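# Seat the L-shaped part in its matching pocket

## Task

Set the L-shaped part into the pocket shaped to fit it, so that it lies flat and rests on the pocket's floor.

## Robot and tools

Robot: two six-joint arms, left_arm and right_arm, each ending in a four-digit hand (index, middle, ring, thumb). right_arm has a right hand; left_arm has its mirror-image left hand. Base positions in the scene frame: left_arm (-0.036, +0.336, +0.013) m, right_arm (-0.055, -0.466, +0.013) m, each turned only slightly about z. Cameras: cam_high, cam_low (fixed, on a stand behind the arms), cam_left_wrist, cam_right_wrist; all 672x504.

Frames. Scene frame: origin at table-top height midway between the nominal bases, +z up, +x out over the table, left_arm on the +y side (image sides may differ). Each arm's reported hand pose, velocities and targets are in that arm's own base frame. Hand point axes (right hand): +z along the straight fingers toward the tips, +x across the palm away from the thumb, +y out of the palm face, which sits at y = -0.062 m. On the left hand +x points toward the thumb. A rigid mast on the palm side of the wrist (x +0.05 to +0.10, z -0.16 to -0.11, up to y +0.06 m; x sign flipped on the left hand) can strike things.

The 48-number row (used by execute_actions and move). All numbers lie in [-1, 1]. Order: left_arm dx, dy, dz, rx, ry, rz; then 16 left-hand hinge goals; left current_limit, speed; then the same 24 for right_arm. The six pose numbers are an offset, not a pose: counted from that arm's current Hand target, along that arm's base axes, with rotation about the Hand target position; rx, ry, rz form one rotation vector. 1.0 equals 0.6 m or 180 degrees. Sending six zeros re-requests the Hand target unchanged. Hinge order per hand: index_mcp, index_abd, index_pip, index_dip, middle_mcp, middle_abd, middle_pip, middle_dip, ring_mcp, ring_abd, ring_pip, ring_dip, thumb_cmc, thumb_axl, thumb_mcp, thumb_ipl. Each is an absolute goal scaled between the hinge's stops (zero is a real goal, not 'keep'); +1 bends fingers toward the palm at _mcp/_pip/_dip, swings them away from the thumb at _abd, and swings the thumb in front of the palm at thumb_cmc. Straight values: _mcp -0.75, _abd 0, _pip -0.58, _dip -0.70, thumb_cmc -0.71, thumb_axl -0.68, thumb_mcp -0.23, thumb_ipl -0.17. current_limit maps -1..+1 to 0..550 mA per motor (floor 11 mA); speed sets hinge rate as (speed+1)/2 of 8.5 rad/s. They start at +0.4 and -0.6. To leave a hand unchanged, echo its hand_goal, hand_current_limit and hand_speed.

Tools.
execute_actions(actions, cameras): actions is a list of actions; each action is up to 15 rows at 1/30 s per row, the last row held to fill 15. Every row in one action counts from the Hand target at that action's start, so repeating an offset keeps moving. An empty list returns camera images.
move(target, speed, blend, stop_force, zero, blocking, cameras): target is one row or up to 15 rows, each offset counted from the same starting Hand targets. Straight-line paths, ending together, capped at 10 s. speed: path top speed in m/s, 0.002 to 3.6, default 0.25 (turns up to twice that in rad/s), one value or one per target. blend: corner rounding radius in m, 0 = stop at each target. stop_force: 3 to 120 N, shared by both arms; an arm's path stops when its wrist sensor feels that much push against its motion; the arm then backs to just before the push but still presses somewhat. Unreliable while the hand turns; omit it when lifting off something. zero (only with stop_force): true re-zeros moving arms first; false counts from the last zero. blocking=false returns after about 0.5 s (not allowed with stop_force). Paths avoid nothing.
wait(seconds 0 to 10, cameras): arms hold their last command.
stop(cameras): brakes a running move.
zoom_image(camera, region [x0, y0, x1, y1] in pixels, at most 504x504): enlarges part of that camera's newest image.
show_instructions(): shows the reference image(s).
zero_wrist_force(arm): tares that arm's wrist sensor.
finished_scene(scene): ends the current scene; scene is its number, shown at the end of each result.

Results. Per arm: end_effector_position (m), end_effector_quat_wxyz, velocities, Hand target (the last commanded pose after clipping; the next offsets count from it; the hand often rests a bit short of it), joint positions and torques, Wrist force/torque along the hand axes plus the peak since last shown. Per hand: hand_goal, hand_measured, hand_current_ma, hand_state (moving, goal, blocked, overload). A move adds a 'move:' line with how it ended (done, off_target, moving, held, fault) and limits (paced = pose clipped, held = steps withheld). done only means within 3 mm and 2 degrees; it says nothing about contact.

Cautions. The controller clips commanded orientation to 32 degrees from the measured one per step, and commands lag by about 0.09 to 0.22 s; fast moves overshoot. Arms are stiff: a target slightly beyond a firm surface can cause a fault. A net force near 150 N, or joint torque at its limit (wrist joints 26.3 N m), halts the arm for 10 s; hand commands sent then are discarded. Finger motors drawing 495 mA or more for 5 s shut down for 10 s. Motors heat under load or stretch: MOTOR HOT appears at 70 °C, brakes engage at 85 °C. Do not let the arms or hands collide, do not route a path near an arm's own base, and do not slam, drop or release a moving part. Anything falling or left off the table fails the task. Loose objects may get nudged occasionally.

Each tool is called after "Call:" by a JSON object that holds its "fn" and its "kwargs", one argument or row to a line.

Reference images:

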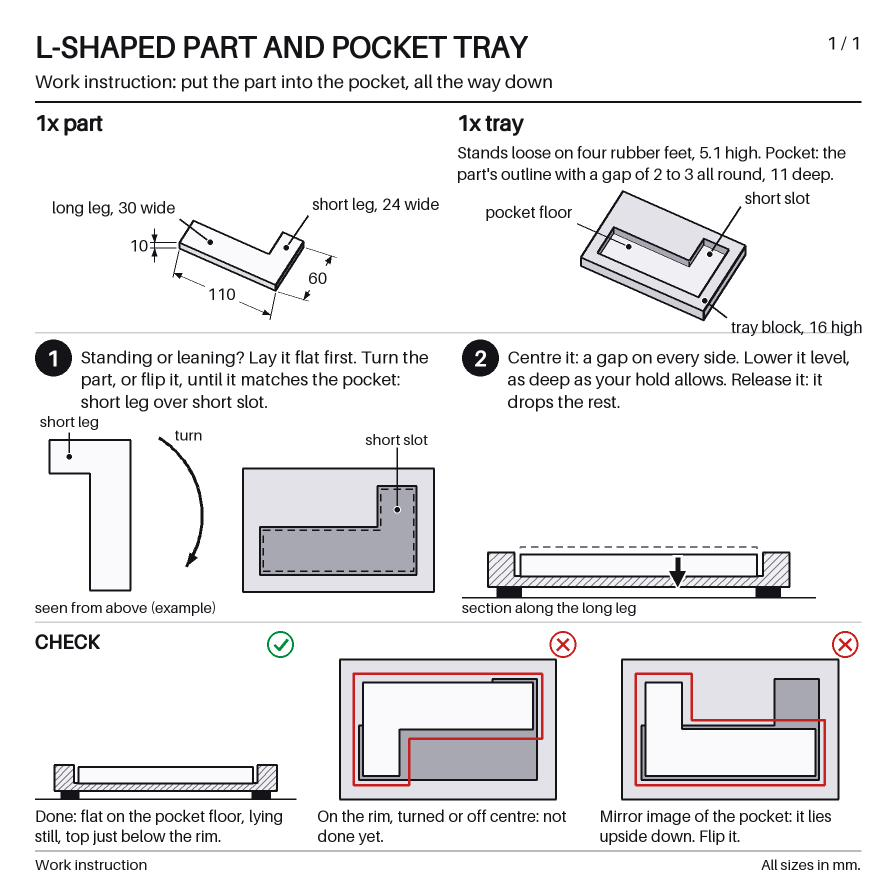

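## Session

I'll start by looking at the practice scene.

Call:
{"fn": "execute_actions", "kwargs": {
  "actions": []
}}

Scene clock: 0.00 s.
left_arm: end_effector_position=(+0.7428, -0.7090, +0.2738) hand_goal=(-0.754, +0.000, -0.576, -0.696, -0.754, +0.000, -0.576, -0.696, -0.754, +0.000, -0.576, -0.696, -0.714, -0.678, -0.226, -0.168) hand_measured=(-0.754, +0.000, -0.576, -0.696, -0.754, +0.000, -0.576, -0.696, -0.754, +0.000, -0.576, -0.696, -0.714, -0.678, -0.226, -0.168) hand_current_ma=(+0, +0, +0, +0, +0, +0, +0, +0, +0, +0, +0, +0, +0, +0, +0, +0) hand_state=(goal, goal, goal, goal, goal, goal, goal, goal, goal, goal, goal, goal, goal, goal, goal, goal) hand_current_limit=0.40 hand_speed=-0.60 end_effector_quat_wxyz=(+0.575, +0.668, +0.321, -0.347) | right_arm: end_effector_position=(+0.4064, -0.0846, +0.2291) hand_goal=(-0.754, +0.000, -0.576, -0.696, -0.754, +0.000, -0.576, -0.696, -0.754, +0.000, -0.576, -0.696, -0.714, -0.678, -0.226, -0.168) hand_measured=(-0.754, +0.000, -0.576, -0.696, -0.754, +0.000, -0.576, -0.696, -0.754, +0.000, -0.576, -0.696, -0.714, -0.678, -0.226, -0.168) hand_current_ma=(+0, +0, +0, +0, +0, +0, +0, +0, +0, +0, +0, +0, +0, +0, +0, +0) hand_state=(goal, goal, goal, goal, goal, goal, goal, goal, goal, goal, goal, goal, goal, goal, goal, goal) hand_current_limit=0.40 hand_speed=-0.60 end_effector_quat_wxyz=(+0.000, +1.000, +0.001, -0.001)
Joint positions: left_arm=[2.698 -2.88 -0.518 -0.025 0.361 -0.729] | right_arm=[-0.315 -1.722 2.043 -1.891 -1.571 1.253]
Joint velocities: within noise
Joint torques (N m): no reading
Motor temperatures (°C): left_arm=[23 23 23 30 27 28] | right_arm=[23 24 25 30 27 28]
Wrist force (N): no reading
Wrist torque (N m): no reading
Wrist force, peak (N): no reading
Hand target: left_arm +0.7428, -0.7090, +0.2738; +0.575, +0.668, +0.321, -0.347 | right_arm +0.4064, -0.0846, +0.2291; +0.000, +1.000, +0.001, -0.001

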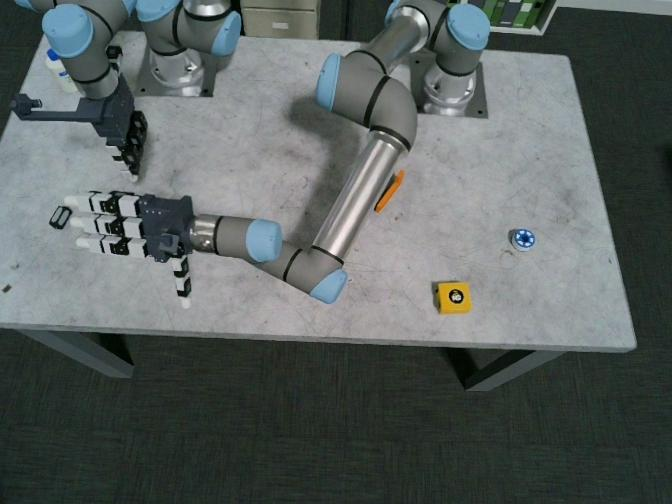

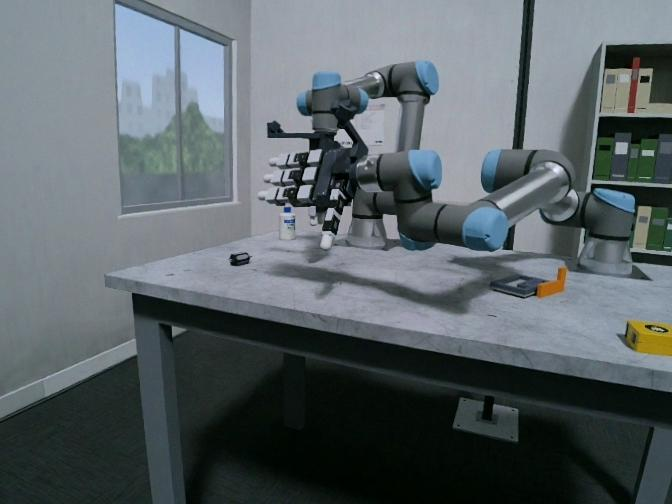

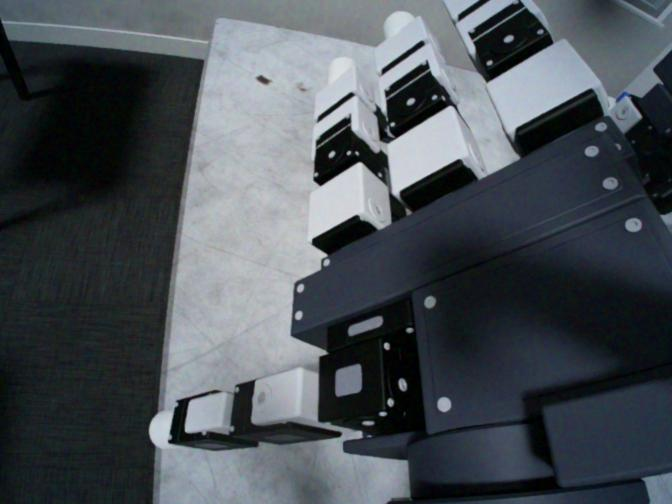

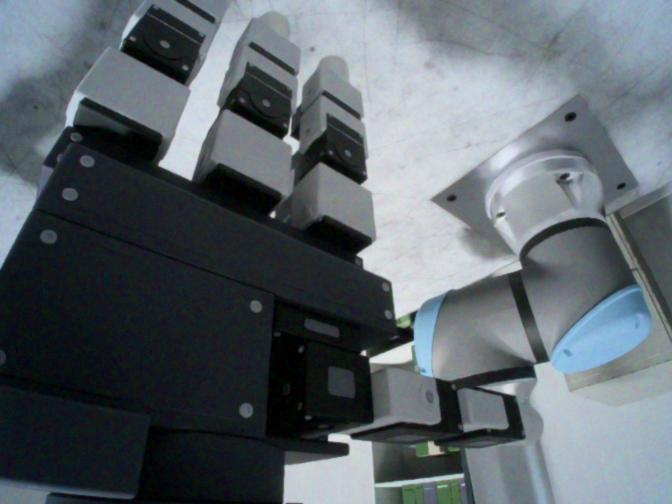

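Call:
{"fn": "zoom_image", "kwargs": {
  "camera": "cam_high",
  "region": [300, 130, 500, 280]
}}

Call:
{"fn": "zoom_image", "kwargs": {
  "camera": "cam_low",
  "region": [440, 230, 600, 350]
}}

Scaled by 2.520 from the camera's 672x504 image, which has a finer 960x720 frame.

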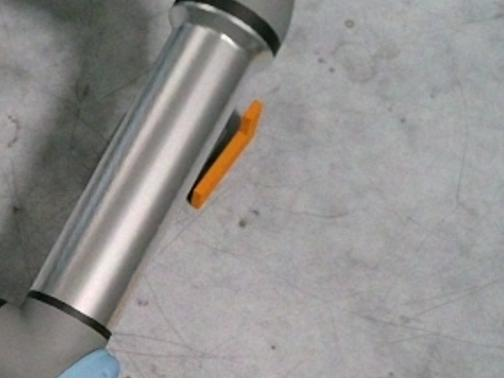

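Scaled by 3.150 from the camera's 672x504 image, which has a finer 960x720 frame.

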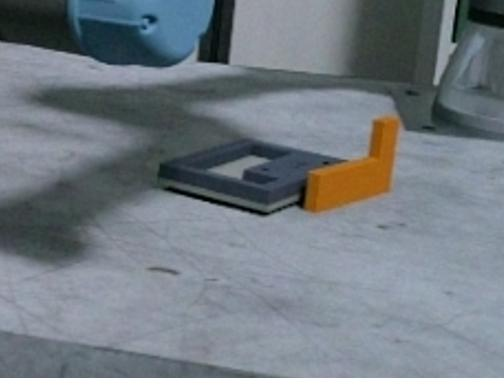

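Call:
{"fn": "move", "kwargs": {
  "target": [-0.372, 0.88, 0.1, 0, 0, 0, -0.754, 0, -0.576, -0.696, -0.754, 0, -0.576, -0.696, -0.754, 0, -0.576, -0.696, -0.714, -0.678, -0.226, -0.168, 0.4, -0.6, 0, 0, 0, 0, 0, 0, -0.754, 0, -0.576, -0.696, -0.754, 0, -0.576, -0.696, -0.754, 0, -0.576, -0.696, -0.714, -0.678, -0.226, -0.168, 0.4, -0.6],
  "speed": 0.25,
  "cameras": ["cam_high"]
}}

Scene clock: 12.53 s.
left_arm: end_effector_position=(+0.5196, -0.1811, +0.3338) hand_goal=(-0.754, +0.000, -0.576, -0.696, -0.754, +0.000, -0.576, -0.696, -0.754, +0.000, -0.576, -0.696, -0.714, -0.678, -0.226, -0.168) hand_measured=(-0.758, +0.000, -0.576, -0.696, -0.758, +0.000, -0.576, -0.696, -0.758, +0.000, -0.576, -0.696, -0.716, -0.678, -0.226, -0.168) hand_current_ma=(-1, +0, +0, +0, -1, +0, +0, +0, -1, +0, +0, +0, -1, +0, +0, +0) hand_state=(goal, goal, goal, goal, goal, goal, goal, goal, goal, goal, goal, goal, goal, goal, goal, goal) hand_current_limit=0.40 hand_speed=-0.60 end_effector_quat_wxyz=(+0.575, +0.668, +0.321, -0.347) | right_arm: end_effector_position=(+0.4064, -0.0846, +0.2291) hand_goal=(-0.754, +0.000, -0.576, -0.696, -0.754, +0.000, -0.576, -0.696, -0.754, +0.000, -0.576, -0.696, -0.714, -0.678, -0.226, -0.168) hand_measured=(-0.754, +0.000, -0.576, -0.696, -0.754, +0.000, -0.576, -0.696, -0.754, +0.000, -0.576, -0.696, -0.714, -0.678, -0.224, -0.168) hand_current_ma=(+4, +0, -3, +0, +4, +0, -3, +0, +4, +0, -3, +0, -1, +4, +12, +2) hand_state=(goal, goal, goal, goal, goal, goal, goal, goal, goal, goal, goal, goal, goal, goal, goal, goal) hand_current_limit=0.40 hand_speed=-0.60 end_effector_quat_wxyz=(+0.000, +1.000, +0.001, -0.001)
Joint positions: left_arm=[3.558 -2.088 -1.928 1.072 -0.52 -1.164] | right_arm=[-0.315 -1.722 2.043 -1.891 -1.571 1.253]
Joint torques (N m): left_arm=[9.25 43.84 21.86 0.42 -2.45 -1.87] | right_arm=[0.3 -16.23 -22.68 -2.47 -0.12 -0.02]
Wrist force (N): left_arm=[-0.4 -0.1 0.0] | right_arm=[0.1 0.0 0.1]
Wrist torque (N m): left_arm=[0.00 0.08 0.00] | right_arm=[-0.01 -0.01 0.00]
Wrist force, peak (N): left_arm=[-0.7 -0.4 -1.0] | right_arm=[-0.1 -0.3 0.8]
Hand target: left_arm +0.5196, -0.1810, +0.3338; +0.575, +0.668, +0.321, -0.347 | right_arm +0.4064, -0.0846, +0.2291; +0.000, +1.000, +0.001, -0.001
Off the commanded pose: left_arm 0.000 m, 0 deg | right_arm 0.000 m, 0 deg.
move: done
Images, in order (width x height): cam_high 672x504.

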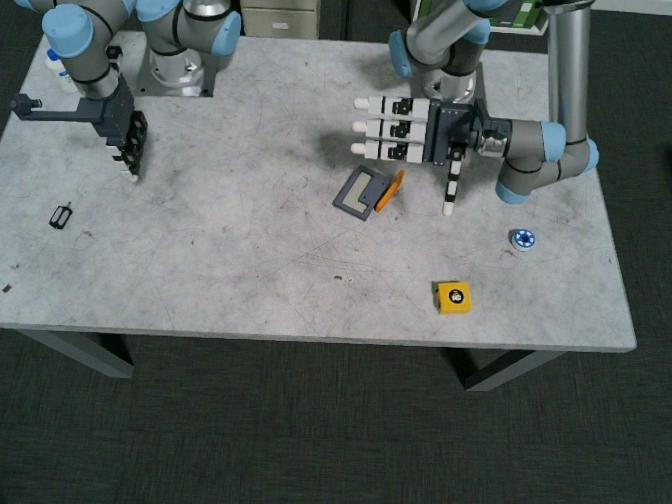

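Call:
{"fn": "zoom_image", "kwargs": {
  "camera": "cam_high",
  "region": [0, 20, 252, 209]
}}

Call:
{"fn": "zoom_image", "kwargs": {
  "camera": "cam_high",
  "region": [320, 40, 572, 229]
}}

Scaled by 2.000 from the camera's 672x504 image, which has a finer 960x720 frame.

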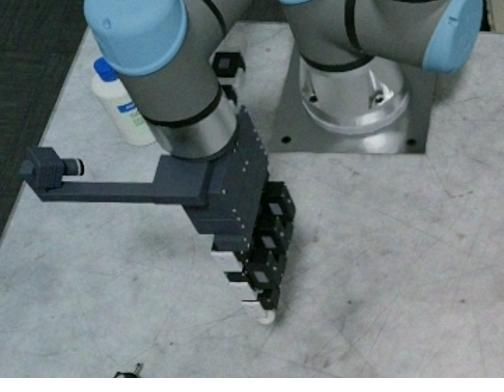

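Scaled by 2.000 from the camera's 672x504 image, which has a finer 960x720 frame.

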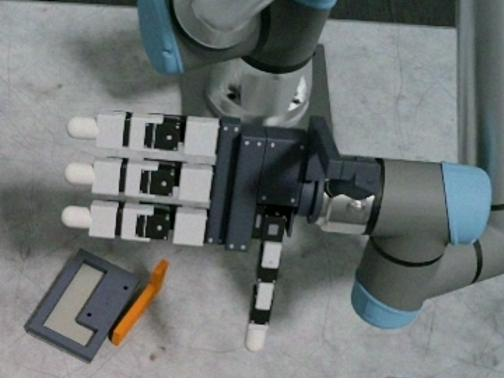

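Call:
{"fn": "zoom_image", "kwargs": {
  "camera": "cam_high",
  "region": [325, 155, 425, 230]
}}

Call:
{"fn": "execute_actions", "kwargs": {
  "actions": [],
  "cameras": ["cam_low", "cam_left_wrist"]
}}

Call:
{"fn": "zoom_image", "kwargs": {
  "camera": "cam_low",
  "region": [440, 240, 600, 320]
}}

Scaled by 5.040 from the camera's 672x504 image, which has a finer 960x720 frame.

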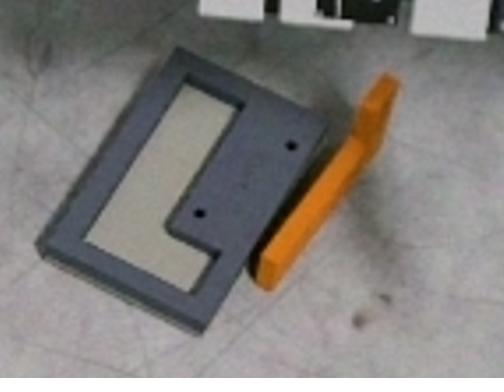

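Scene clock: 16.00 s.
left_arm: end_effector_position=(+0.5196, -0.1810, +0.3338) hand_goal=(-0.754, +0.000, -0.576, -0.696, -0.754, +0.000, -0.576, -0.696, -0.754, +0.000, -0.576, -0.696, -0.714, -0.678, -0.226, -0.168) hand_measured=(-0.758, +0.000, -0.576, -0.696, -0.758, +0.000, -0.576, -0.696, -0.758, +0.000, -0.576, -0.696, -0.716, -0.678, -0.226, -0.168) hand_current_ma=(-1, +0, +0, +0, -1, +0, +0, +0, -1, +0, +0, +0, -1, +0, +0, +0) hand_state=(goal, goal, goal, goal, goal, goal, goal, goal, goal, goal, goal, goal, goal, goal, goal, goal) hand_current_limit=0.40 hand_speed=-0.60 end_effector_quat_wxyz=(+0.575, +0.668, +0.321, -0.347) | right_arm: end_effector_position=(+0.4064, -0.0846, +0.2291) hand_goal=(-0.754, +0.000, -0.576, -0.696, -0.754, +0.000, -0.576, -0.696, -0.754, +0.000, -0.576, -0.696, -0.714, -0.678, -0.226, -0.168) hand_measured=(-0.754, +0.000, -0.576, -0.696, -0.754, +0.000, -0.576, -0.696, -0.754, +0.000, -0.576, -0.696, -0.714, -0.678, -0.224, -0.168) hand_current_ma=(+4, +0, -3, +0, +4, +0, -3, +0, +4, +0, -3, +0, -1, +4, +12, +2) hand_state=(goal, goal, goal, goal, goal, goal, goal, goal, goal, goal, goal, goal, goal, goal, goal, goal) hand_current_limit=0.40 hand_speed=-0.60 end_effector_quat_wxyz=(+0.000, +1.000, +0.001, -0.001)
Joint positions: left_arm=[3.558 -2.088 -1.928 1.072 -0.52 -1.165] | right_arm=[-0.315 -1.722 2.043 -1.891 -1.571 1.253]
Joint velocities: within noise
Joint torques (N m): left_arm=[8.6 44.83 22.87 0.61 -2.08 -1.93] | right_arm=[-0.17 -16.7 -22.2 -2.34 -0.08 -0.03]
Motor temperatures (°C): left_arm=[23 23 23 30 27 28] | right_arm=[23 24 25 30 27 28]
Wrist force (N): left_arm=[-0.4 -0.1 0.0] | right_arm=[-0.2 0.2 0.4]
Wrist torque (N m): left_arm=[0.00 0.09 -0.01] | right_arm=[-0.01 0.01 -0.01]
Wrist force, peak (N): left_arm=[-0.5 -0.3 -0.1] | right_arm=[0.2 -0.2 0.7]
Hand target: left_arm +0.5196, -0.1810, +0.3338; +0.575, +0.668, +0.321, -0.347 | right_arm +0.4064, -0.0846, +0.2291; +0.000, +1.000, +0.001, -0.001
Off the commanded pose: left_arm 0.000 m, 0 deg | right_arm 0.000 m, 0 deg.
Images, in order (width x height): cam_low 672x504, cam_left_wrist 672x504.

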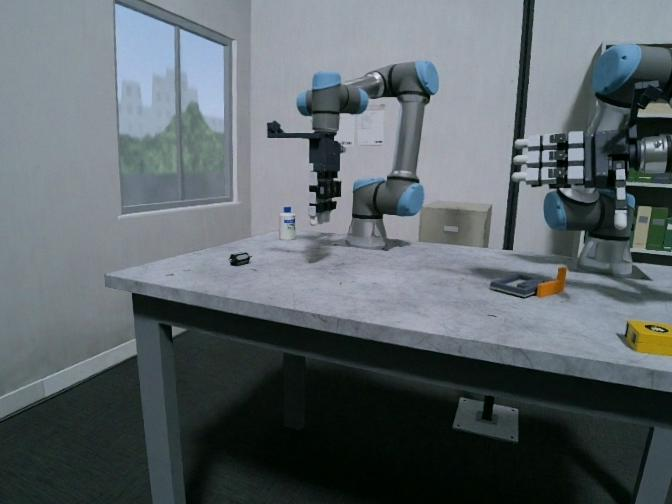

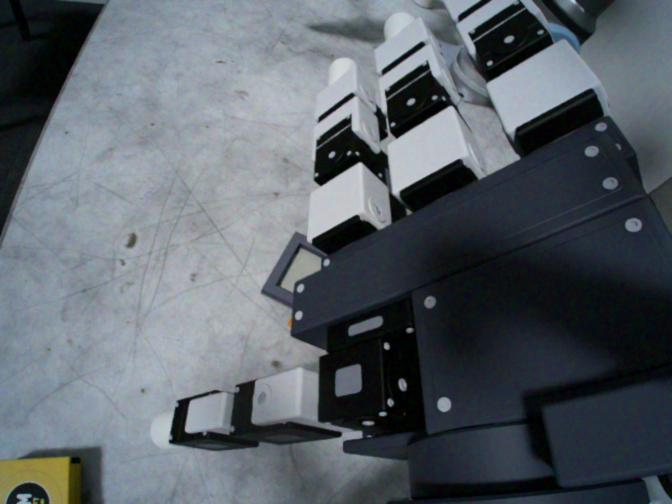

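Scaled by 3.150 from the camera's 672x504 image, which has a finer 960x720 frame.

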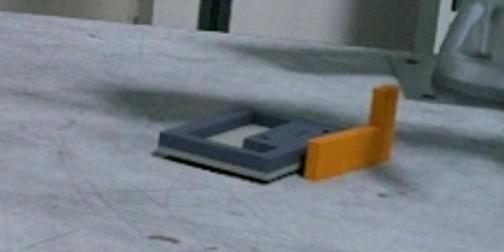

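Call:
{"fn": "move", "kwargs": {
  "target": [-0.167, 0.58, 0.03, 0, 0, 0, -0.754, 0, -0.576, -0.696, -0.754, 0, -0.576, -0.696, -0.754, 0, -0.576, -0.696, -0.714, -0.678, -0.226, -0.168, 0.4, -0.6, 0.078, 0.869, -0.05, 0, 0, 0, -0.754, 0, -0.576, -0.696, 0.479, 0, 0.3, -0.26, 0.479, 0, 0.3, -0.26, -0.714, -0.678, -0.226, -0.168, 0.4, -0.6],
  "speed": 0.2,
  "cameras": ["all"]
}}

Scene clock: 22.43 s.
left_arm: end_effector_position=(+0.4194, +0.1669, +0.3518) hand_goal=(-0.754, +0.000, -0.576, -0.696, -0.754, +0.000, -0.576, -0.696, -0.754, +0.000, -0.576, -0.696, -0.714, -0.678, -0.226, -0.168) hand_measured=(-0.758, +0.000, -0.576, -0.696, -0.758, +0.000, -0.576, -0.696, -0.758, +0.000, -0.576, -0.696, -0.716, -0.678, -0.226, -0.168) hand_current_ma=(-1, +0, +0, +0, -1, +0, +0, +0, -1, +0, +0, +0, -1, +0, +0, +0) hand_state=(goal, goal, goal, goal, goal, goal, goal, goal, goal, goal, goal, goal, goal, goal, goal, goal) hand_current_limit=0.40 hand_speed=-0.60 end_effector_quat_wxyz=(+0.575, +0.668, +0.321, -0.347) | right_arm: end_effector_position=(+0.4531, +0.4367, +0.1991) hand_goal=(-0.754, +0.000, -0.576, -0.696, +0.478, +0.000, +0.300, -0.260, +0.478, +0.000, +0.300, -0.260, -0.714, -0.678, -0.226, -0.168) hand_measured=(-0.754, +0.000, -0.576, -0.696, +0.458, +0.000, +0.296, -0.262, +0.460, +0.000, +0.294, -0.262, -0.714, -0.678, -0.224, -0.168) hand_current_ma=(+4, +0, -3, +0, -99, +0, -22, -11, -91, +0, -26, -11, -1, +4, +12, +2) hand_state=(goal, goal, goal, goal, goal, goal, goal, goal, goal, goal, goal, goal, goal, goal, goal, goal) hand_current_limit=0.40 hand_speed=-0.60 end_effector_quat_wxyz=(+0.000, +1.000, +0.001, -0.001)
Joint positions: left_arm=[4.238 -2.181 -1.696 0.841 -1.193 -1.031] | right_arm=[0.641 -1.041 1.3 -1.829 -1.57 2.209]
Joint torques (N m): left_arm=[10.22 34.81 23.11 -3.35 -2.65 1.63] | right_arm=[8.74 -29.57 -34.32 -0.46 -2.64 1.54]
Wrist force (N): left_arm=[-0.4 0.1 0.0] | right_arm=[-0.1 -0.4 0.4]
Wrist torque (N m): left_arm=[0.04 0.09 -0.20] | right_arm=[0.07 -0.01 -0.07]
Wrist force, peak (N): left_arm=[-0.9 -0.1 0.5] | right_arm=[-0.4 -1.3 0.0]
Hand target: left_arm +0.4194, +0.1670, +0.3518; +0.575, +0.668, +0.321, -0.347 | right_arm +0.4532, +0.4368, +0.1991; +0.000, +1.000, +0.001, -0.001
Off the commanded pose: left_arm 0.000 m, 0 deg | right_arm 0.000 m, 0 deg.
move: done

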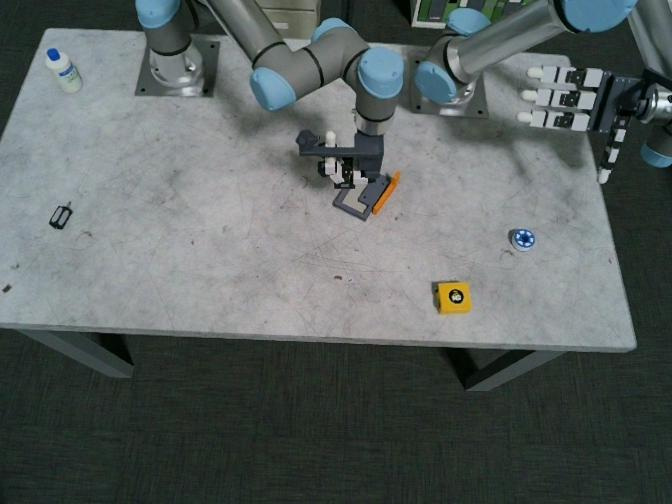

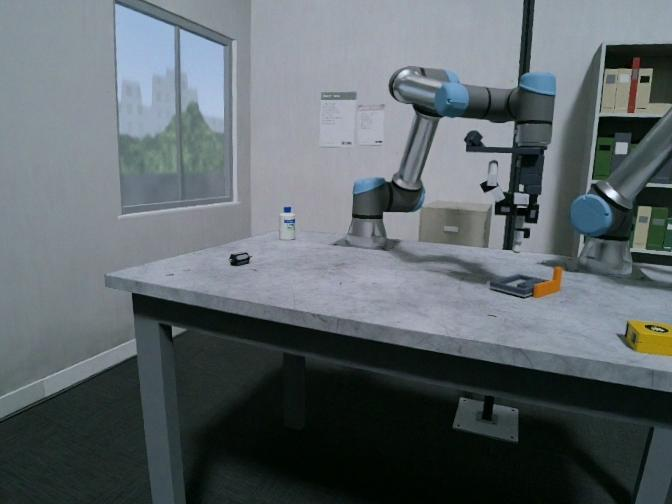

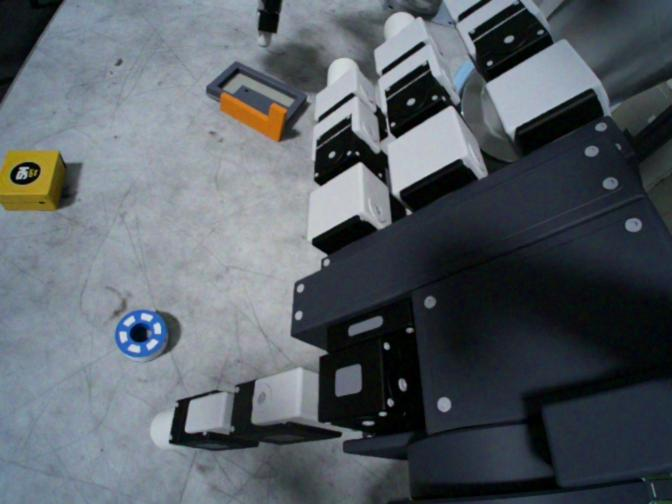

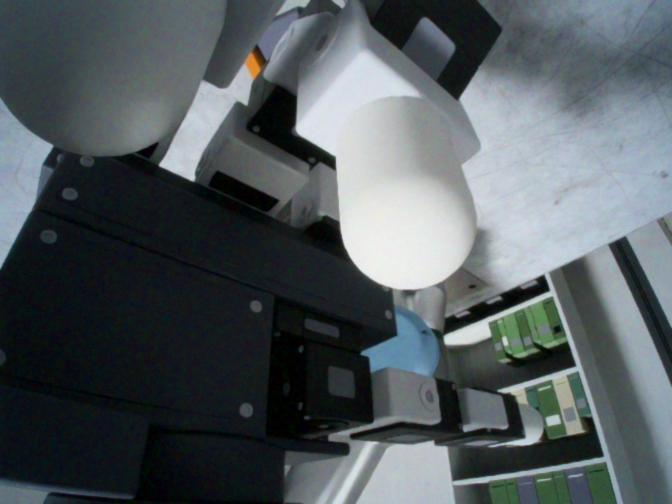

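Call:
{"fn": "zoom_image", "kwargs": {
  "camera": "cam_high",
  "region": [290, 110, 440, 230]
}}

Call:
{"fn": "zoom_image", "kwargs": {
  "camera": "cam_low",
  "region": [440, 190, 600, 320]
}}

Call:
{"fn": "zoom_image", "kwargs": {
  "camera": "cam_left_wrist",
  "region": [180, 0, 340, 160]
}}

Scaled by 3.360 from the camera's 672x504 image, which has a finer 960x720 frame.

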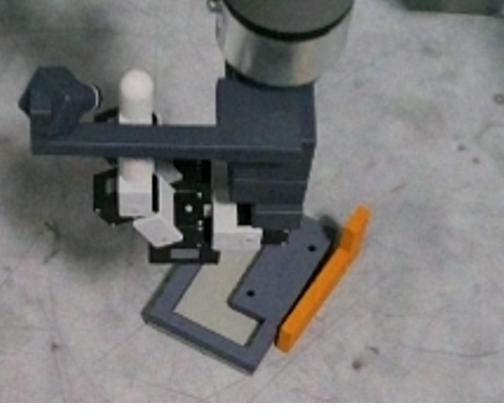

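Scaled by 3.150 from the camera's 672x504 image, which has a finer 960x720 frame.

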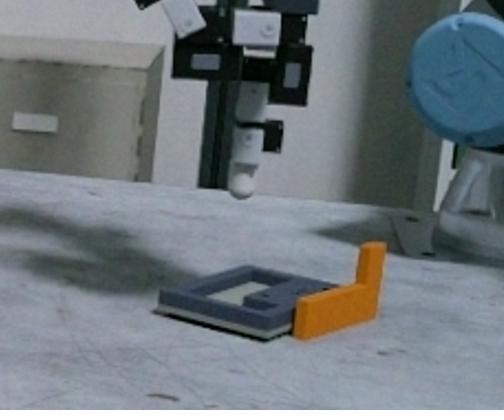

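Scaled by 3.150 from the camera's 672x504 image, which has a finer 960x720 frame.

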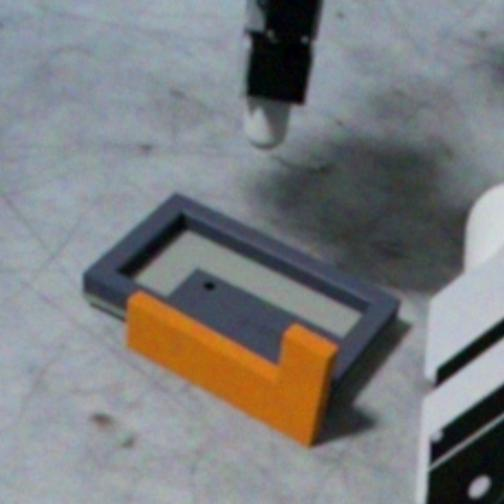

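Call:
{"fn": "move", "kwargs": {
  "target": [0, 0, 0, 0, 0, 0, -0.754, 0, -0.576, -0.696, -0.754, 0, -0.576, -0.696, -0.754, 0, -0.576, -0.696, -0.714, -0.678, -0.226, -0.168, 0.4, -0.6, 0, 0, -0.08, 0, 0, 0, -0.754, 0, -0.576, -0.696, 0.479, 0, 0.3, -0.26, 0.479, 0, 0.3, -0.26, -0.714, -0.678, -0.226, -0.168, 0.4, -0.6],
  "speed": 0.15,
  "cameras": ["cam_high", "cam_left_wrist", "cam_low"]
}}

Call:
{"fn": "zoom_image", "kwargs": {
  "camera": "cam_left_wrist",
  "region": [180, 0, 340, 160]
}}

Call:
{"fn": "zoom_image", "kwargs": {
  "camera": "cam_low",
  "region": [460, 230, 600, 320]
}}

Scene clock: 25.47 s.
left_arm: end_effector_position=(+0.4194, +0.1670, +0.3518) hand_goal=(-0.754, +0.000, -0.576, -0.696, -0.754, +0.000, -0.576, -0.696, -0.754, +0.000, -0.576, -0.696, -0.714, -0.678, -0.226, -0.168) hand_measured=(-0.758, +0.000, -0.576, -0.696, -0.758, +0.000, -0.576, -0.696, -0.758, +0.000, -0.576, -0.696, -0.716, -0.678, -0.226, -0.168) hand_current_ma=(-1, +0, +0, +0, -1, +0, +0, +0, -1, +0, +0, +0, -1, +0, +0, +0) hand_state=(goal, goal, goal, goal, goal, goal, goal, goal, goal, goal, goal, goal, goal, goal, goal, goal) hand_current_limit=0.40 hand_speed=-0.60 end_effector_quat_wxyz=(+0.575, +0.668, +0.321, -0.347) | right_arm: end_effector_position=(+0.4531, +0.4368, +0.1512) hand_goal=(-0.754, +0.000, -0.576, -0.696, +0.478, +0.000, +0.300, -0.260, +0.478, +0.000, +0.300, -0.260, -0.714, -0.678, -0.226, -0.168) hand_measured=(-0.754, +0.000, -0.576, -0.696, +0.458, +0.000, +0.296, -0.262, +0.460, +0.000, +0.294, -0.262, -0.714, -0.678, -0.224, -0.168) hand_current_ma=(+4, +0, -3, +0, -98, +0, -22, -11, -89, +0, -26, -11, -1, +4, +13, +2) hand_state=(goal, goal, goal, goal, goal, goal, goal, goal, goal, goal, goal, goal, goal, goal, goal, goal) hand_current_limit=0.40 hand_speed=-0.60 end_effector_quat_wxyz=(+0.000, +1.000, +0.001, -0.001)
Joint positions: left_arm=[4.238 -2.181 -1.696 0.841 -1.193 -1.031] | right_arm=[0.641 -1.005 1.372 -1.936 -1.57 2.21]
Joint torques (N m): left_arm=[8.68 34.84 23.96 -3.54 -2.78 1.37] | right_arm=[5.59 -31.84 -9.05 -4.22 -1.51 0.44]
Wrist force (N): left_arm=[-0.5 0.1 0.0] | right_arm=[-0.4 -0.3 -0.1]
Wrist torque (N m): left_arm=[0.04 0.09 -0.20] | right_arm=[0.12 0.03 -0.10]
Wrist force, peak (N): left_arm=[-0.7 0.2 0.1] | right_arm=[-0.7 -0.4 0.1]
Hand target: left_arm +0.4194, +0.1670, +0.3518; +0.575, +0.668, +0.321, -0.347 | right_arm +0.4532, +0.4368, +0.1511; +0.000, +1.000, +0.001, -0.001
Off the commanded pose: left_arm 0.000 m, 0 deg | right_arm 0.000 m, 0 deg.
move: done
Images, in order (width x height): cam_high 672x504, cam_low 672x504, cam_left_wrist 672x504.

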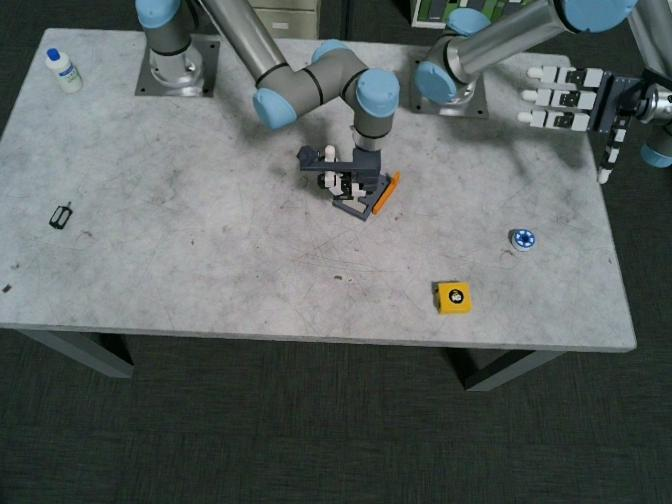

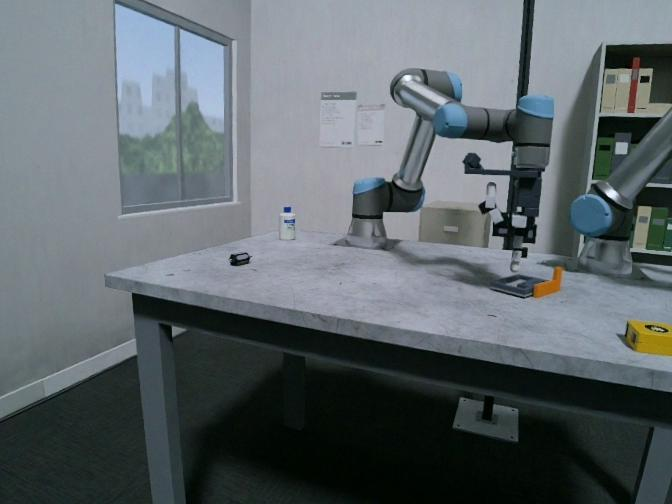

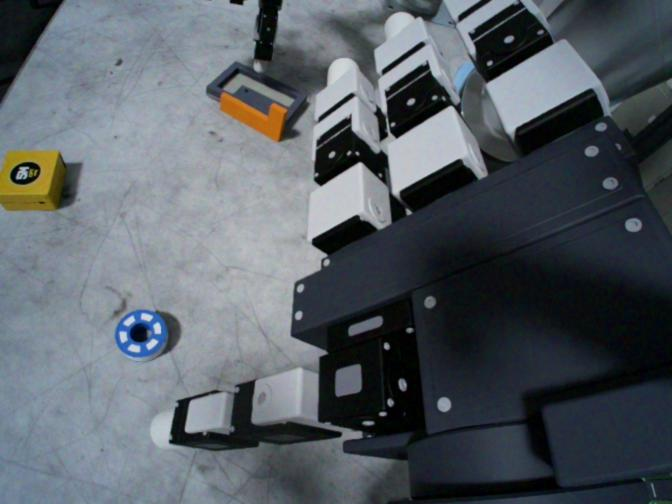

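Scaled by 3.150 from the camera's 672x504 image, which has a finer 960x720 frame.

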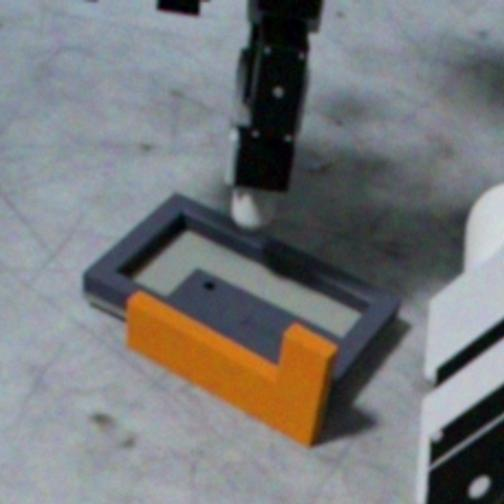

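Scaled by 3.600 from the camera's 672x504 image, which has a finer 960x720 frame.

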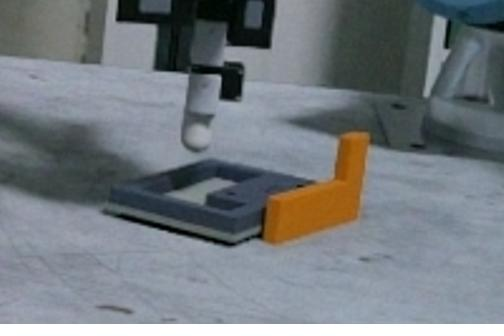

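Call:
{"fn": "move", "kwargs": {
  "target": [0, 0, 0, 0, 0, 0, -0.754, 0, -0.576, -0.696, -0.754, 0, -0.576, -0.696, -0.754, 0, -0.576, -0.696, -0.714, -0.678, -0.226, -0.168, 0.4, -0.6, 0, 0, -0.047, 0, 0, 0, -0.754, 0, -0.576, -0.696, 0.479, 0, 0.3, -0.26, 0.479, 0, 0.3, -0.26, -0.714, -0.678, -0.226, -0.168, 0.4, -0.6],
  "speed": 0.03,
  "stop_force": 4,
  "cameras": ["cam_left_wrist", "cam_low"]
}}

Call:
{"fn": "zoom_image", "kwargs": {
  "camera": "cam_left_wrist",
  "region": [180, 0, 340, 160]
}}

Call:
{"fn": "zoom_image", "kwargs": {
  "camera": "cam_low",
  "region": [480, 240, 580, 310]
}}

Scene clock: 28.23 s.
left_arm: end_effector_position=(+0.4194, +0.1670, +0.3518) hand_goal=(-0.754, +0.000, -0.576, -0.696, -0.754, +0.000, -0.576, -0.696, -0.754, +0.000, -0.576, -0.696, -0.714, -0.678, -0.226, -0.168) hand_measured=(-0.758, +0.000, -0.576, -0.696, -0.758, +0.000, -0.576, -0.696, -0.758, +0.000, -0.576, -0.696, -0.716, -0.678, -0.226, -0.168) hand_current_ma=(-1, +0, +0, +0, -1, +0, +0, +0, -1, +0, +0, +0, -1, +0, +0, +0) hand_state=(goal, goal, goal, goal, goal, goal, goal, goal, goal, goal, goal, goal, goal, goal, goal, goal) hand_current_limit=0.40 hand_speed=-0.60 end_effector_quat_wxyz=(+0.575, +0.668, +0.321, -0.347) | right_arm: end_effector_position=(+0.4532, +0.4368, +0.1229) hand_goal=(-0.754, +0.000, -0.576, -0.696, +0.478, +0.000, +0.300, -0.260, +0.478, +0.000, +0.300, -0.260, -0.714, -0.678, -0.226, -0.168) hand_measured=(-0.754, +0.000, -0.576, -0.696, +0.458, +0.000, +0.296, -0.262, +0.460, +0.000, +0.294, -0.262, -0.714, -0.678, -0.224, -0.168) hand_current_ma=(+4, +0, -3, +0, -98, +0, -22, -11, -89, +0, -26, -11, -1, +4, +13, +2) hand_state=(goal, goal, goal, goal, goal, goal, goal, goal, goal, goal, goal, goal, goal, goal, goal, goal) hand_current_limit=0.40 hand_speed=-0.60 end_effector_quat_wxyz=(+0.000, +1.000, +0.001, -0.001)
Joint positions: left_arm=[4.238 -2.181 -1.696 0.841 -1.193 -1.031] | right_arm=[0.641 -0.979 1.407 -1.997 -1.57 2.21]
Joint torques (N m): left_arm=[9.45 36.46 24.73 -3.57 -2.43 1.55] | right_arm=[3.66 -31.8 -8.31 -4.18 -1.28 -1.46]
Wrist force (N): left_arm=[-0.4 0.1 0.3] | right_arm=[-0.4 -0.2 0.4]
Wrist torque (N m): left_arm=[0.02 0.09 -0.20] | right_arm=[0.06 0.02 -0.12]
Wrist force, peak (N): left_arm=[-0.7 0.1 0.2] | right_arm=[-0.6 -0.6 0.1]
Hand target: left_arm +0.4194, +0.1670, +0.3518; +0.575, +0.668, +0.321, -0.347 | right_arm +0.4532, +0.4368, +0.1229; +0.000, +1.000, +0.001, -0.001
Off the commanded pose: left_arm 0.000 m, 0 deg | right_arm 0.000 m, 0 deg.
move: done
Images, in order (width x height): cam_low 672x504, cam_left_wrist 672x504.

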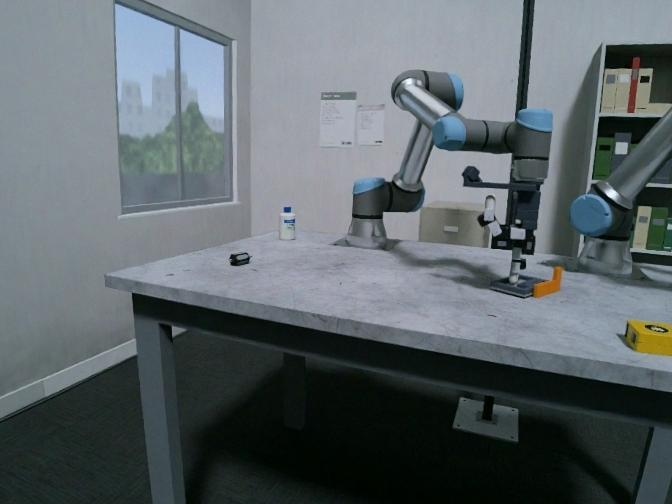

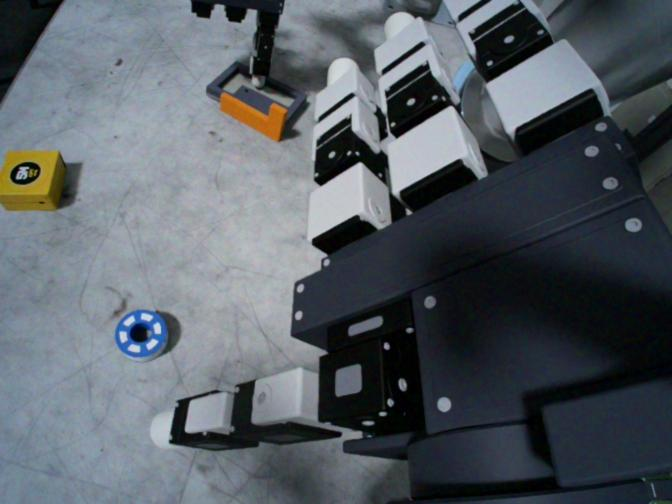

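Scaled by 3.150 from the camera's 672x504 image, which has a finer 960x720 frame.

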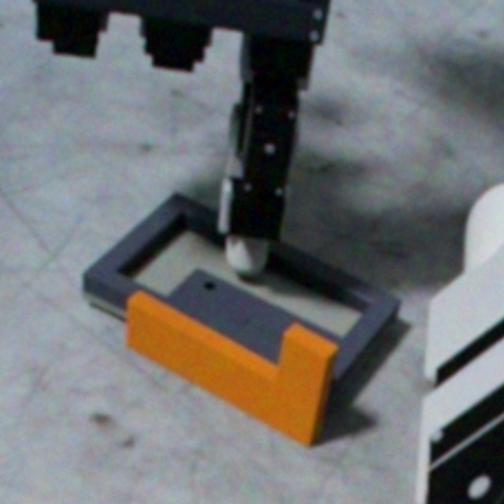

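Scaled by 5.040 from the camera's 672x504 image, which has a finer 960x720 frame.

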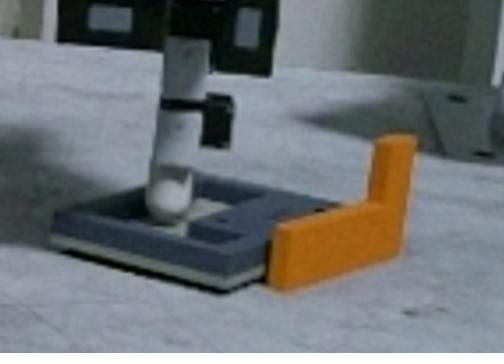

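Call:
{"fn": "move", "kwargs": {
  "target": [0, 0, 0, 0, 0, 0, -0.754, 0, -0.576, -0.696, -0.754, 0, -0.576, -0.696, -0.754, 0, -0.576, -0.696, -0.714, -0.678, -0.226, -0.168, 0.4, -0.6, -0.0252, -0.0433, 0, 0, 0, 0, -0.754, 0, -0.576, -0.696, 0.479, 0, 0.3, -0.26, 0.479, 0, 0.3, -0.26, -0.714, -0.678, -0.226, -0.168, 0.4, -0.6],
  "speed": 0.03,
  "stop_force": 12,
  "cameras": ["cam_left_wrist", "cam_high"]
}}

Call:
{"fn": "zoom_image", "kwargs": {
  "camera": "cam_left_wrist",
  "region": [180, 0, 340, 160]
}}

Call:
{"fn": "zoom_image", "kwargs": {
  "camera": "cam_high",
  "region": [300, 140, 440, 245]
}}

Scene clock: 30.83 s.
left_arm: end_effector_position=(+0.4194, +0.1670, +0.3518) hand_goal=(-0.754, +0.000, -0.576, -0.696, -0.754, +0.000, -0.576, -0.696, -0.754, +0.000, -0.576, -0.696, -0.714, -0.678, -0.226, -0.168) hand_measured=(-0.758, +0.000, -0.576, -0.696, -0.758, +0.000, -0.576, -0.696, -0.758, +0.000, -0.576, -0.696, -0.716, -0.678, -0.226, -0.168) hand_current_ma=(-1, +0, +0, +0, -1, +0, +0, +0, -1, +0, +0, +0, -1, +0, +0, +0) hand_state=(goal, goal, goal, goal, goal, goal, goal, goal, goal, goal, goal, goal, goal, goal, goal, goal) hand_current_limit=0.40 hand_speed=-0.60 end_effector_quat_wxyz=(+0.575, +0.668, +0.321, -0.347) | right_arm: end_effector_position=(+0.4380, +0.4108, +0.1229) hand_goal=(-0.754, +0.000, -0.576, -0.696, +0.478, +0.000, +0.300, -0.260, +0.478, +0.000, +0.300, -0.260, -0.714, -0.678, -0.226, -0.168) hand_measured=(-0.758, +0.000, -0.578, -0.696, +0.458, +0.000, +0.296, -0.262, +0.460, +0.000, +0.294, -0.262, -0.714, -0.678, -0.224, -0.168) hand_current_ma=(-15, +2, -6, +0, -98, +0, -22, -11, -89, +0, -26, -11, -1, +4, +13, +2) hand_state=(goal, goal, goal, goal, goal, goal, goal, goal, goal, goal, goal, goal, goal, goal, goal, goal) hand_current_limit=0.40 hand_speed=-0.60 end_effector_quat_wxyz=(+0.000, +1.000, +0.001, -0.001)
Joint positions: left_arm=[4.238 -2.181 -1.696 0.841 -1.193 -1.031] | right_arm=[0.624 -1.043 1.511 -2.038 -1.57 2.192]
Joint torques (N m): left_arm=[7.96 36.9 24.09 -3.39 -2.8 1.58] | right_arm=[-8.81 -55.78 -8.21 -4.01 -0.03 -1.75]
Wrist force (N): left_arm=[-0.3 0.1 -0.1] | right_arm=[0.1 -0.8 -0.2]
Wrist torque (N m): left_arm=[0.05 0.07 -0.19] | right_arm=[0.14 0.04 0.14]
Wrist force, peak (N): left_arm=[-0.7 0.3 -0.1] | right_arm=[0.2 -0.9 0.1]
Hand target: left_arm +0.4194, +0.1670, +0.3518; +0.575, +0.668, +0.321, -0.347 | right_arm +0.4380, +0.4108, +0.1229; +0.000, +1.000, +0.001, -0.001
Off the commanded pose: left_arm 0.000 m, 0 deg | right_arm 0.000 m, 0 deg.
move: done
Images, in order (width x height): cam_high 672x504, cam_left_wrist 672x504.

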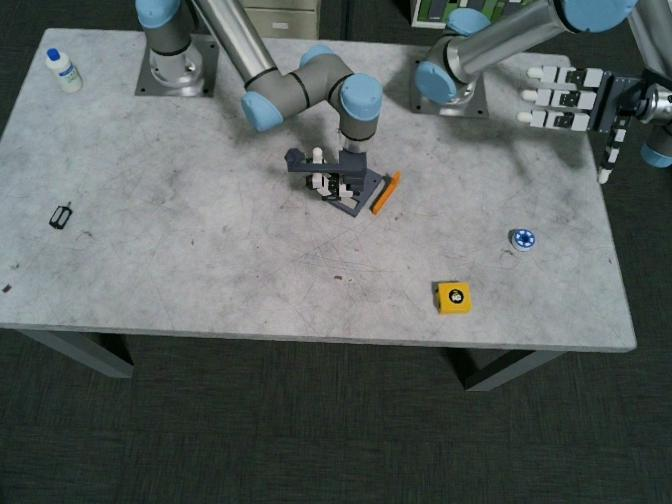

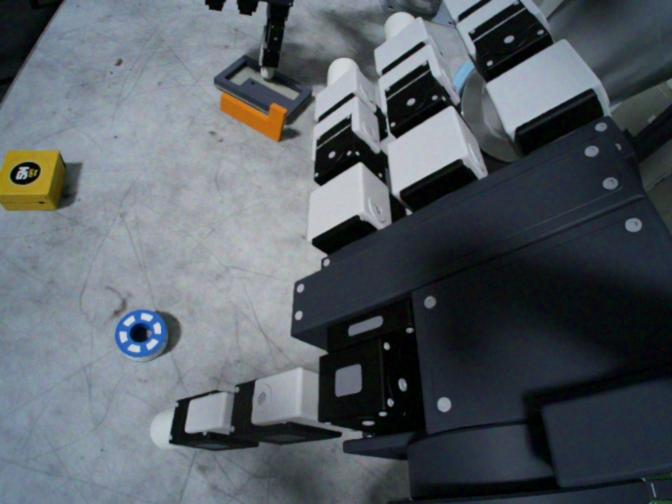

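Scaled by 3.150 from the camera's 672x504 image, which has a finer 960x720 frame.

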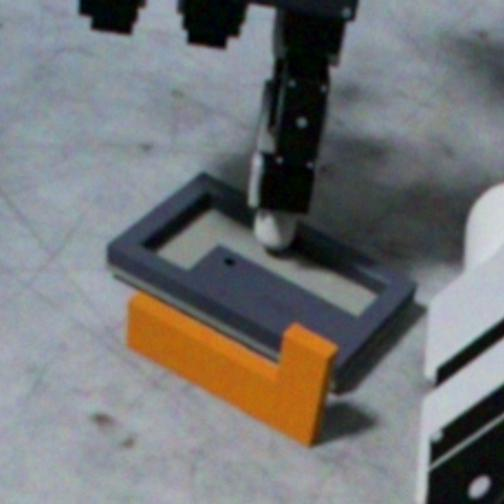

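Scaled by 3.600 from the camera's 672x504 image, which has a finer 960x720 frame.

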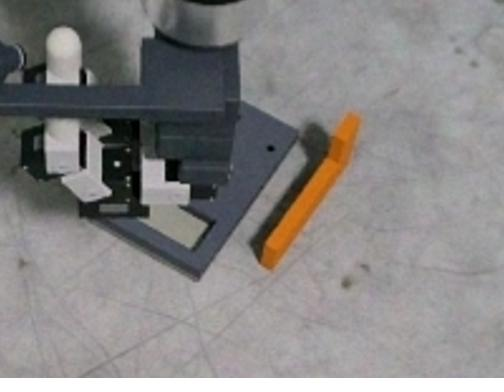

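Call:
{"fn": "move", "kwargs": {
  "target": [
    [0, 0, 0, 0, 0, 0, -0.754, 0, -0.576, -0.696, -0.754, 0, -0.576, -0.696, -0.754, 0, -0.576, -0.696, -0.714, -0.678, -0.226, -0.168, 0.4, -0.6, 0, 0, 0.1435, 0, 0, 0, -0.754, 0, -0.576, -0.696, 0.479, 0, 0.3, -0.26, 0.479, 0, 0.3, -0.26, -0.714, -0.678, -0.226, -0.168, 0.4, -0.6],
    [0, 0, 0, 0, 0, 0, -0.754, 0, -0.576, -0.696, -0.754, 0, -0.576, -0.696, -0.754, 0, -0.576, -0.696, -0.714, -0.678, -0.226, -0.168, 0.4, -0.6, 0.0757, 0.2268, 0.1435, 0, 0, 0, -0.754, 0, -0.576, -0.696, 0.479, 0, 0.3, -0.26, 0.479, 0, 0.3, -0.26, -0.714, -0.678, -0.226, -0.168, 0.4, -0.6]
  ],
  "speed": 0.15,
  "cameras": ["cam_left_wrist", "cam_high"]
}}

Call:
{"fn": "zoom_image", "kwargs": {
  "camera": "cam_left_wrist",
  "region": [180, 0, 340, 160]
}}

Call:
{"fn": "zoom_image", "kwargs": {
  "camera": "cam_high",
  "region": [300, 140, 440, 245]
}}

Scene clock: 36.50 s.
left_arm: end_effector_position=(+0.4194, +0.1670, +0.3518) hand_goal=(-0.754, +0.000, -0.576, -0.696, -0.754, +0.000, -0.576, -0.696, -0.754, +0.000, -0.576, -0.696, -0.714, -0.678, -0.226, -0.168) hand_measured=(-0.758, +0.000, -0.576, -0.696, -0.758, +0.000, -0.576, -0.696, -0.758, +0.000, -0.576, -0.696, -0.716, -0.678, -0.226, -0.168) hand_current_ma=(-1, +0, +0, +0, -1, +0, +0, +0, -1, +0, +0, +0, -1, +0, +0, +0) hand_state=(goal, goal, goal, goal, goal, goal, goal, goal, goal, goal, goal, goal, goal, goal, goal, goal) hand_current_limit=0.40 hand_speed=-0.60 end_effector_quat_wxyz=(+0.575, +0.668, +0.321, -0.347) | right_arm: end_effector_position=(+0.4834, +0.5468, +0.2090) hand_goal=(-0.754, +0.000, -0.576, -0.696, +0.478, +0.000, +0.300, -0.260, +0.478, +0.000, +0.300, -0.260, -0.714, -0.678, -0.226, -0.168) hand_measured=(-0.754, +0.000, -0.578, -0.696, +0.458, +0.000, +0.296, -0.262, +0.460, +0.000, +0.294, -0.262, -0.714, -0.678, -0.224, -0.168) hand_current_ma=(-3, +2, -6, +0, -97, +0, -22, -11, -88, +0, -26, -11, -1, +4, +14, +2) hand_state=(goal, goal, goal, goal, goal, goal, goal, goal, goal, goal, goal, goal, goal, goal, goal, goal) hand_current_limit=0.40 hand_speed=-0.60 end_effector_quat_wxyz=(+0.000, +1.000, +0.001, -0.001)
Joint positions: left_arm=[4.238 -2.181 -1.696 0.841 -1.193 -1.031] | right_arm=[0.73 -0.763 0.808 -1.615 -1.57 2.298]
Joint torques (N m): left_arm=[7.42 36.64 24.04 -3.19 -2.4 1.54] | right_arm=[10.01 -41.84 -37.04 0.1 -2.49 1.85]
Wrist force (N): left_arm=[-0.5 0.2 0.0] | right_arm=[0.0 -0.2 0.0]
Wrist torque (N m): left_arm=[0.05 0.09 -0.21] | right_arm=[0.14 -0.04 -0.07]
Wrist force, peak (N): left_arm=[-0.8 0.2 0.1] | right_arm=[-0.2 -0.4 1.2]
Hand target: left_arm +0.4194, +0.1670, +0.3518; +0.575, +0.668, +0.321, -0.347 | right_arm +0.4835, +0.5469, +0.2090; +0.000, +1.000, +0.001, -0.001
Off the commanded pose: left_arm 0.000 m, 0 deg | right_arm 0.000 m, 0 deg.
move: done
Images, in order (width x height): cam_high 672x504, cam_left_wrist 672x504.

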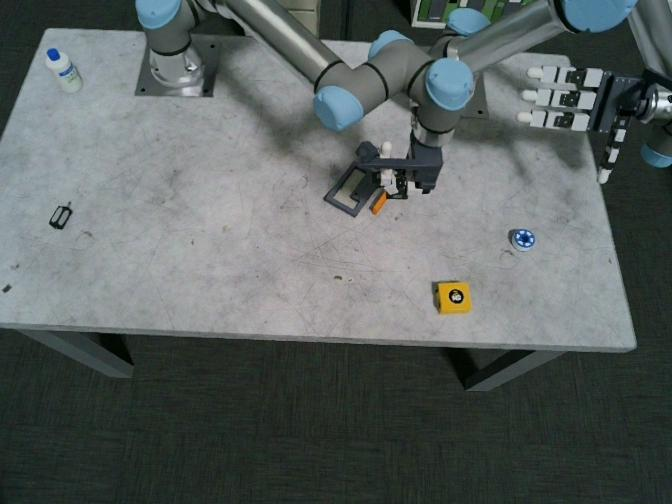

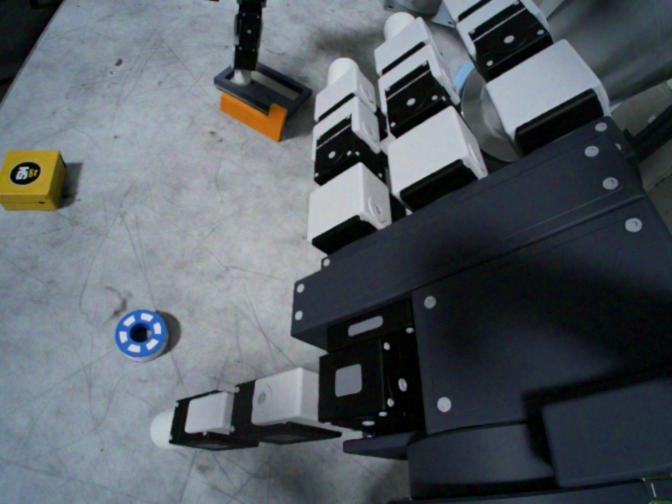

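Scaled by 3.150 from the camera's 672x504 image, which has a finer 960x720 frame.

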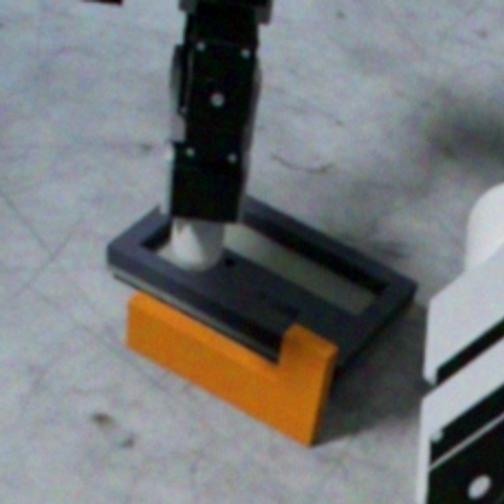

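Scaled by 3.600 from the camera's 672x504 image, which has a finer 960x720 frame.

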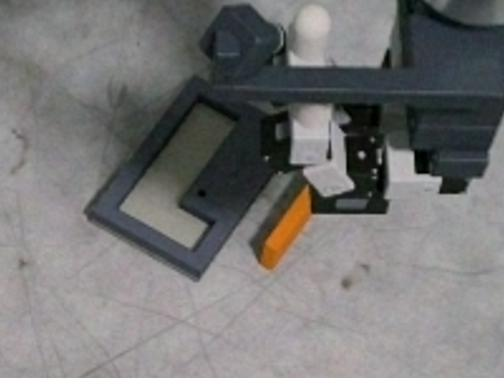

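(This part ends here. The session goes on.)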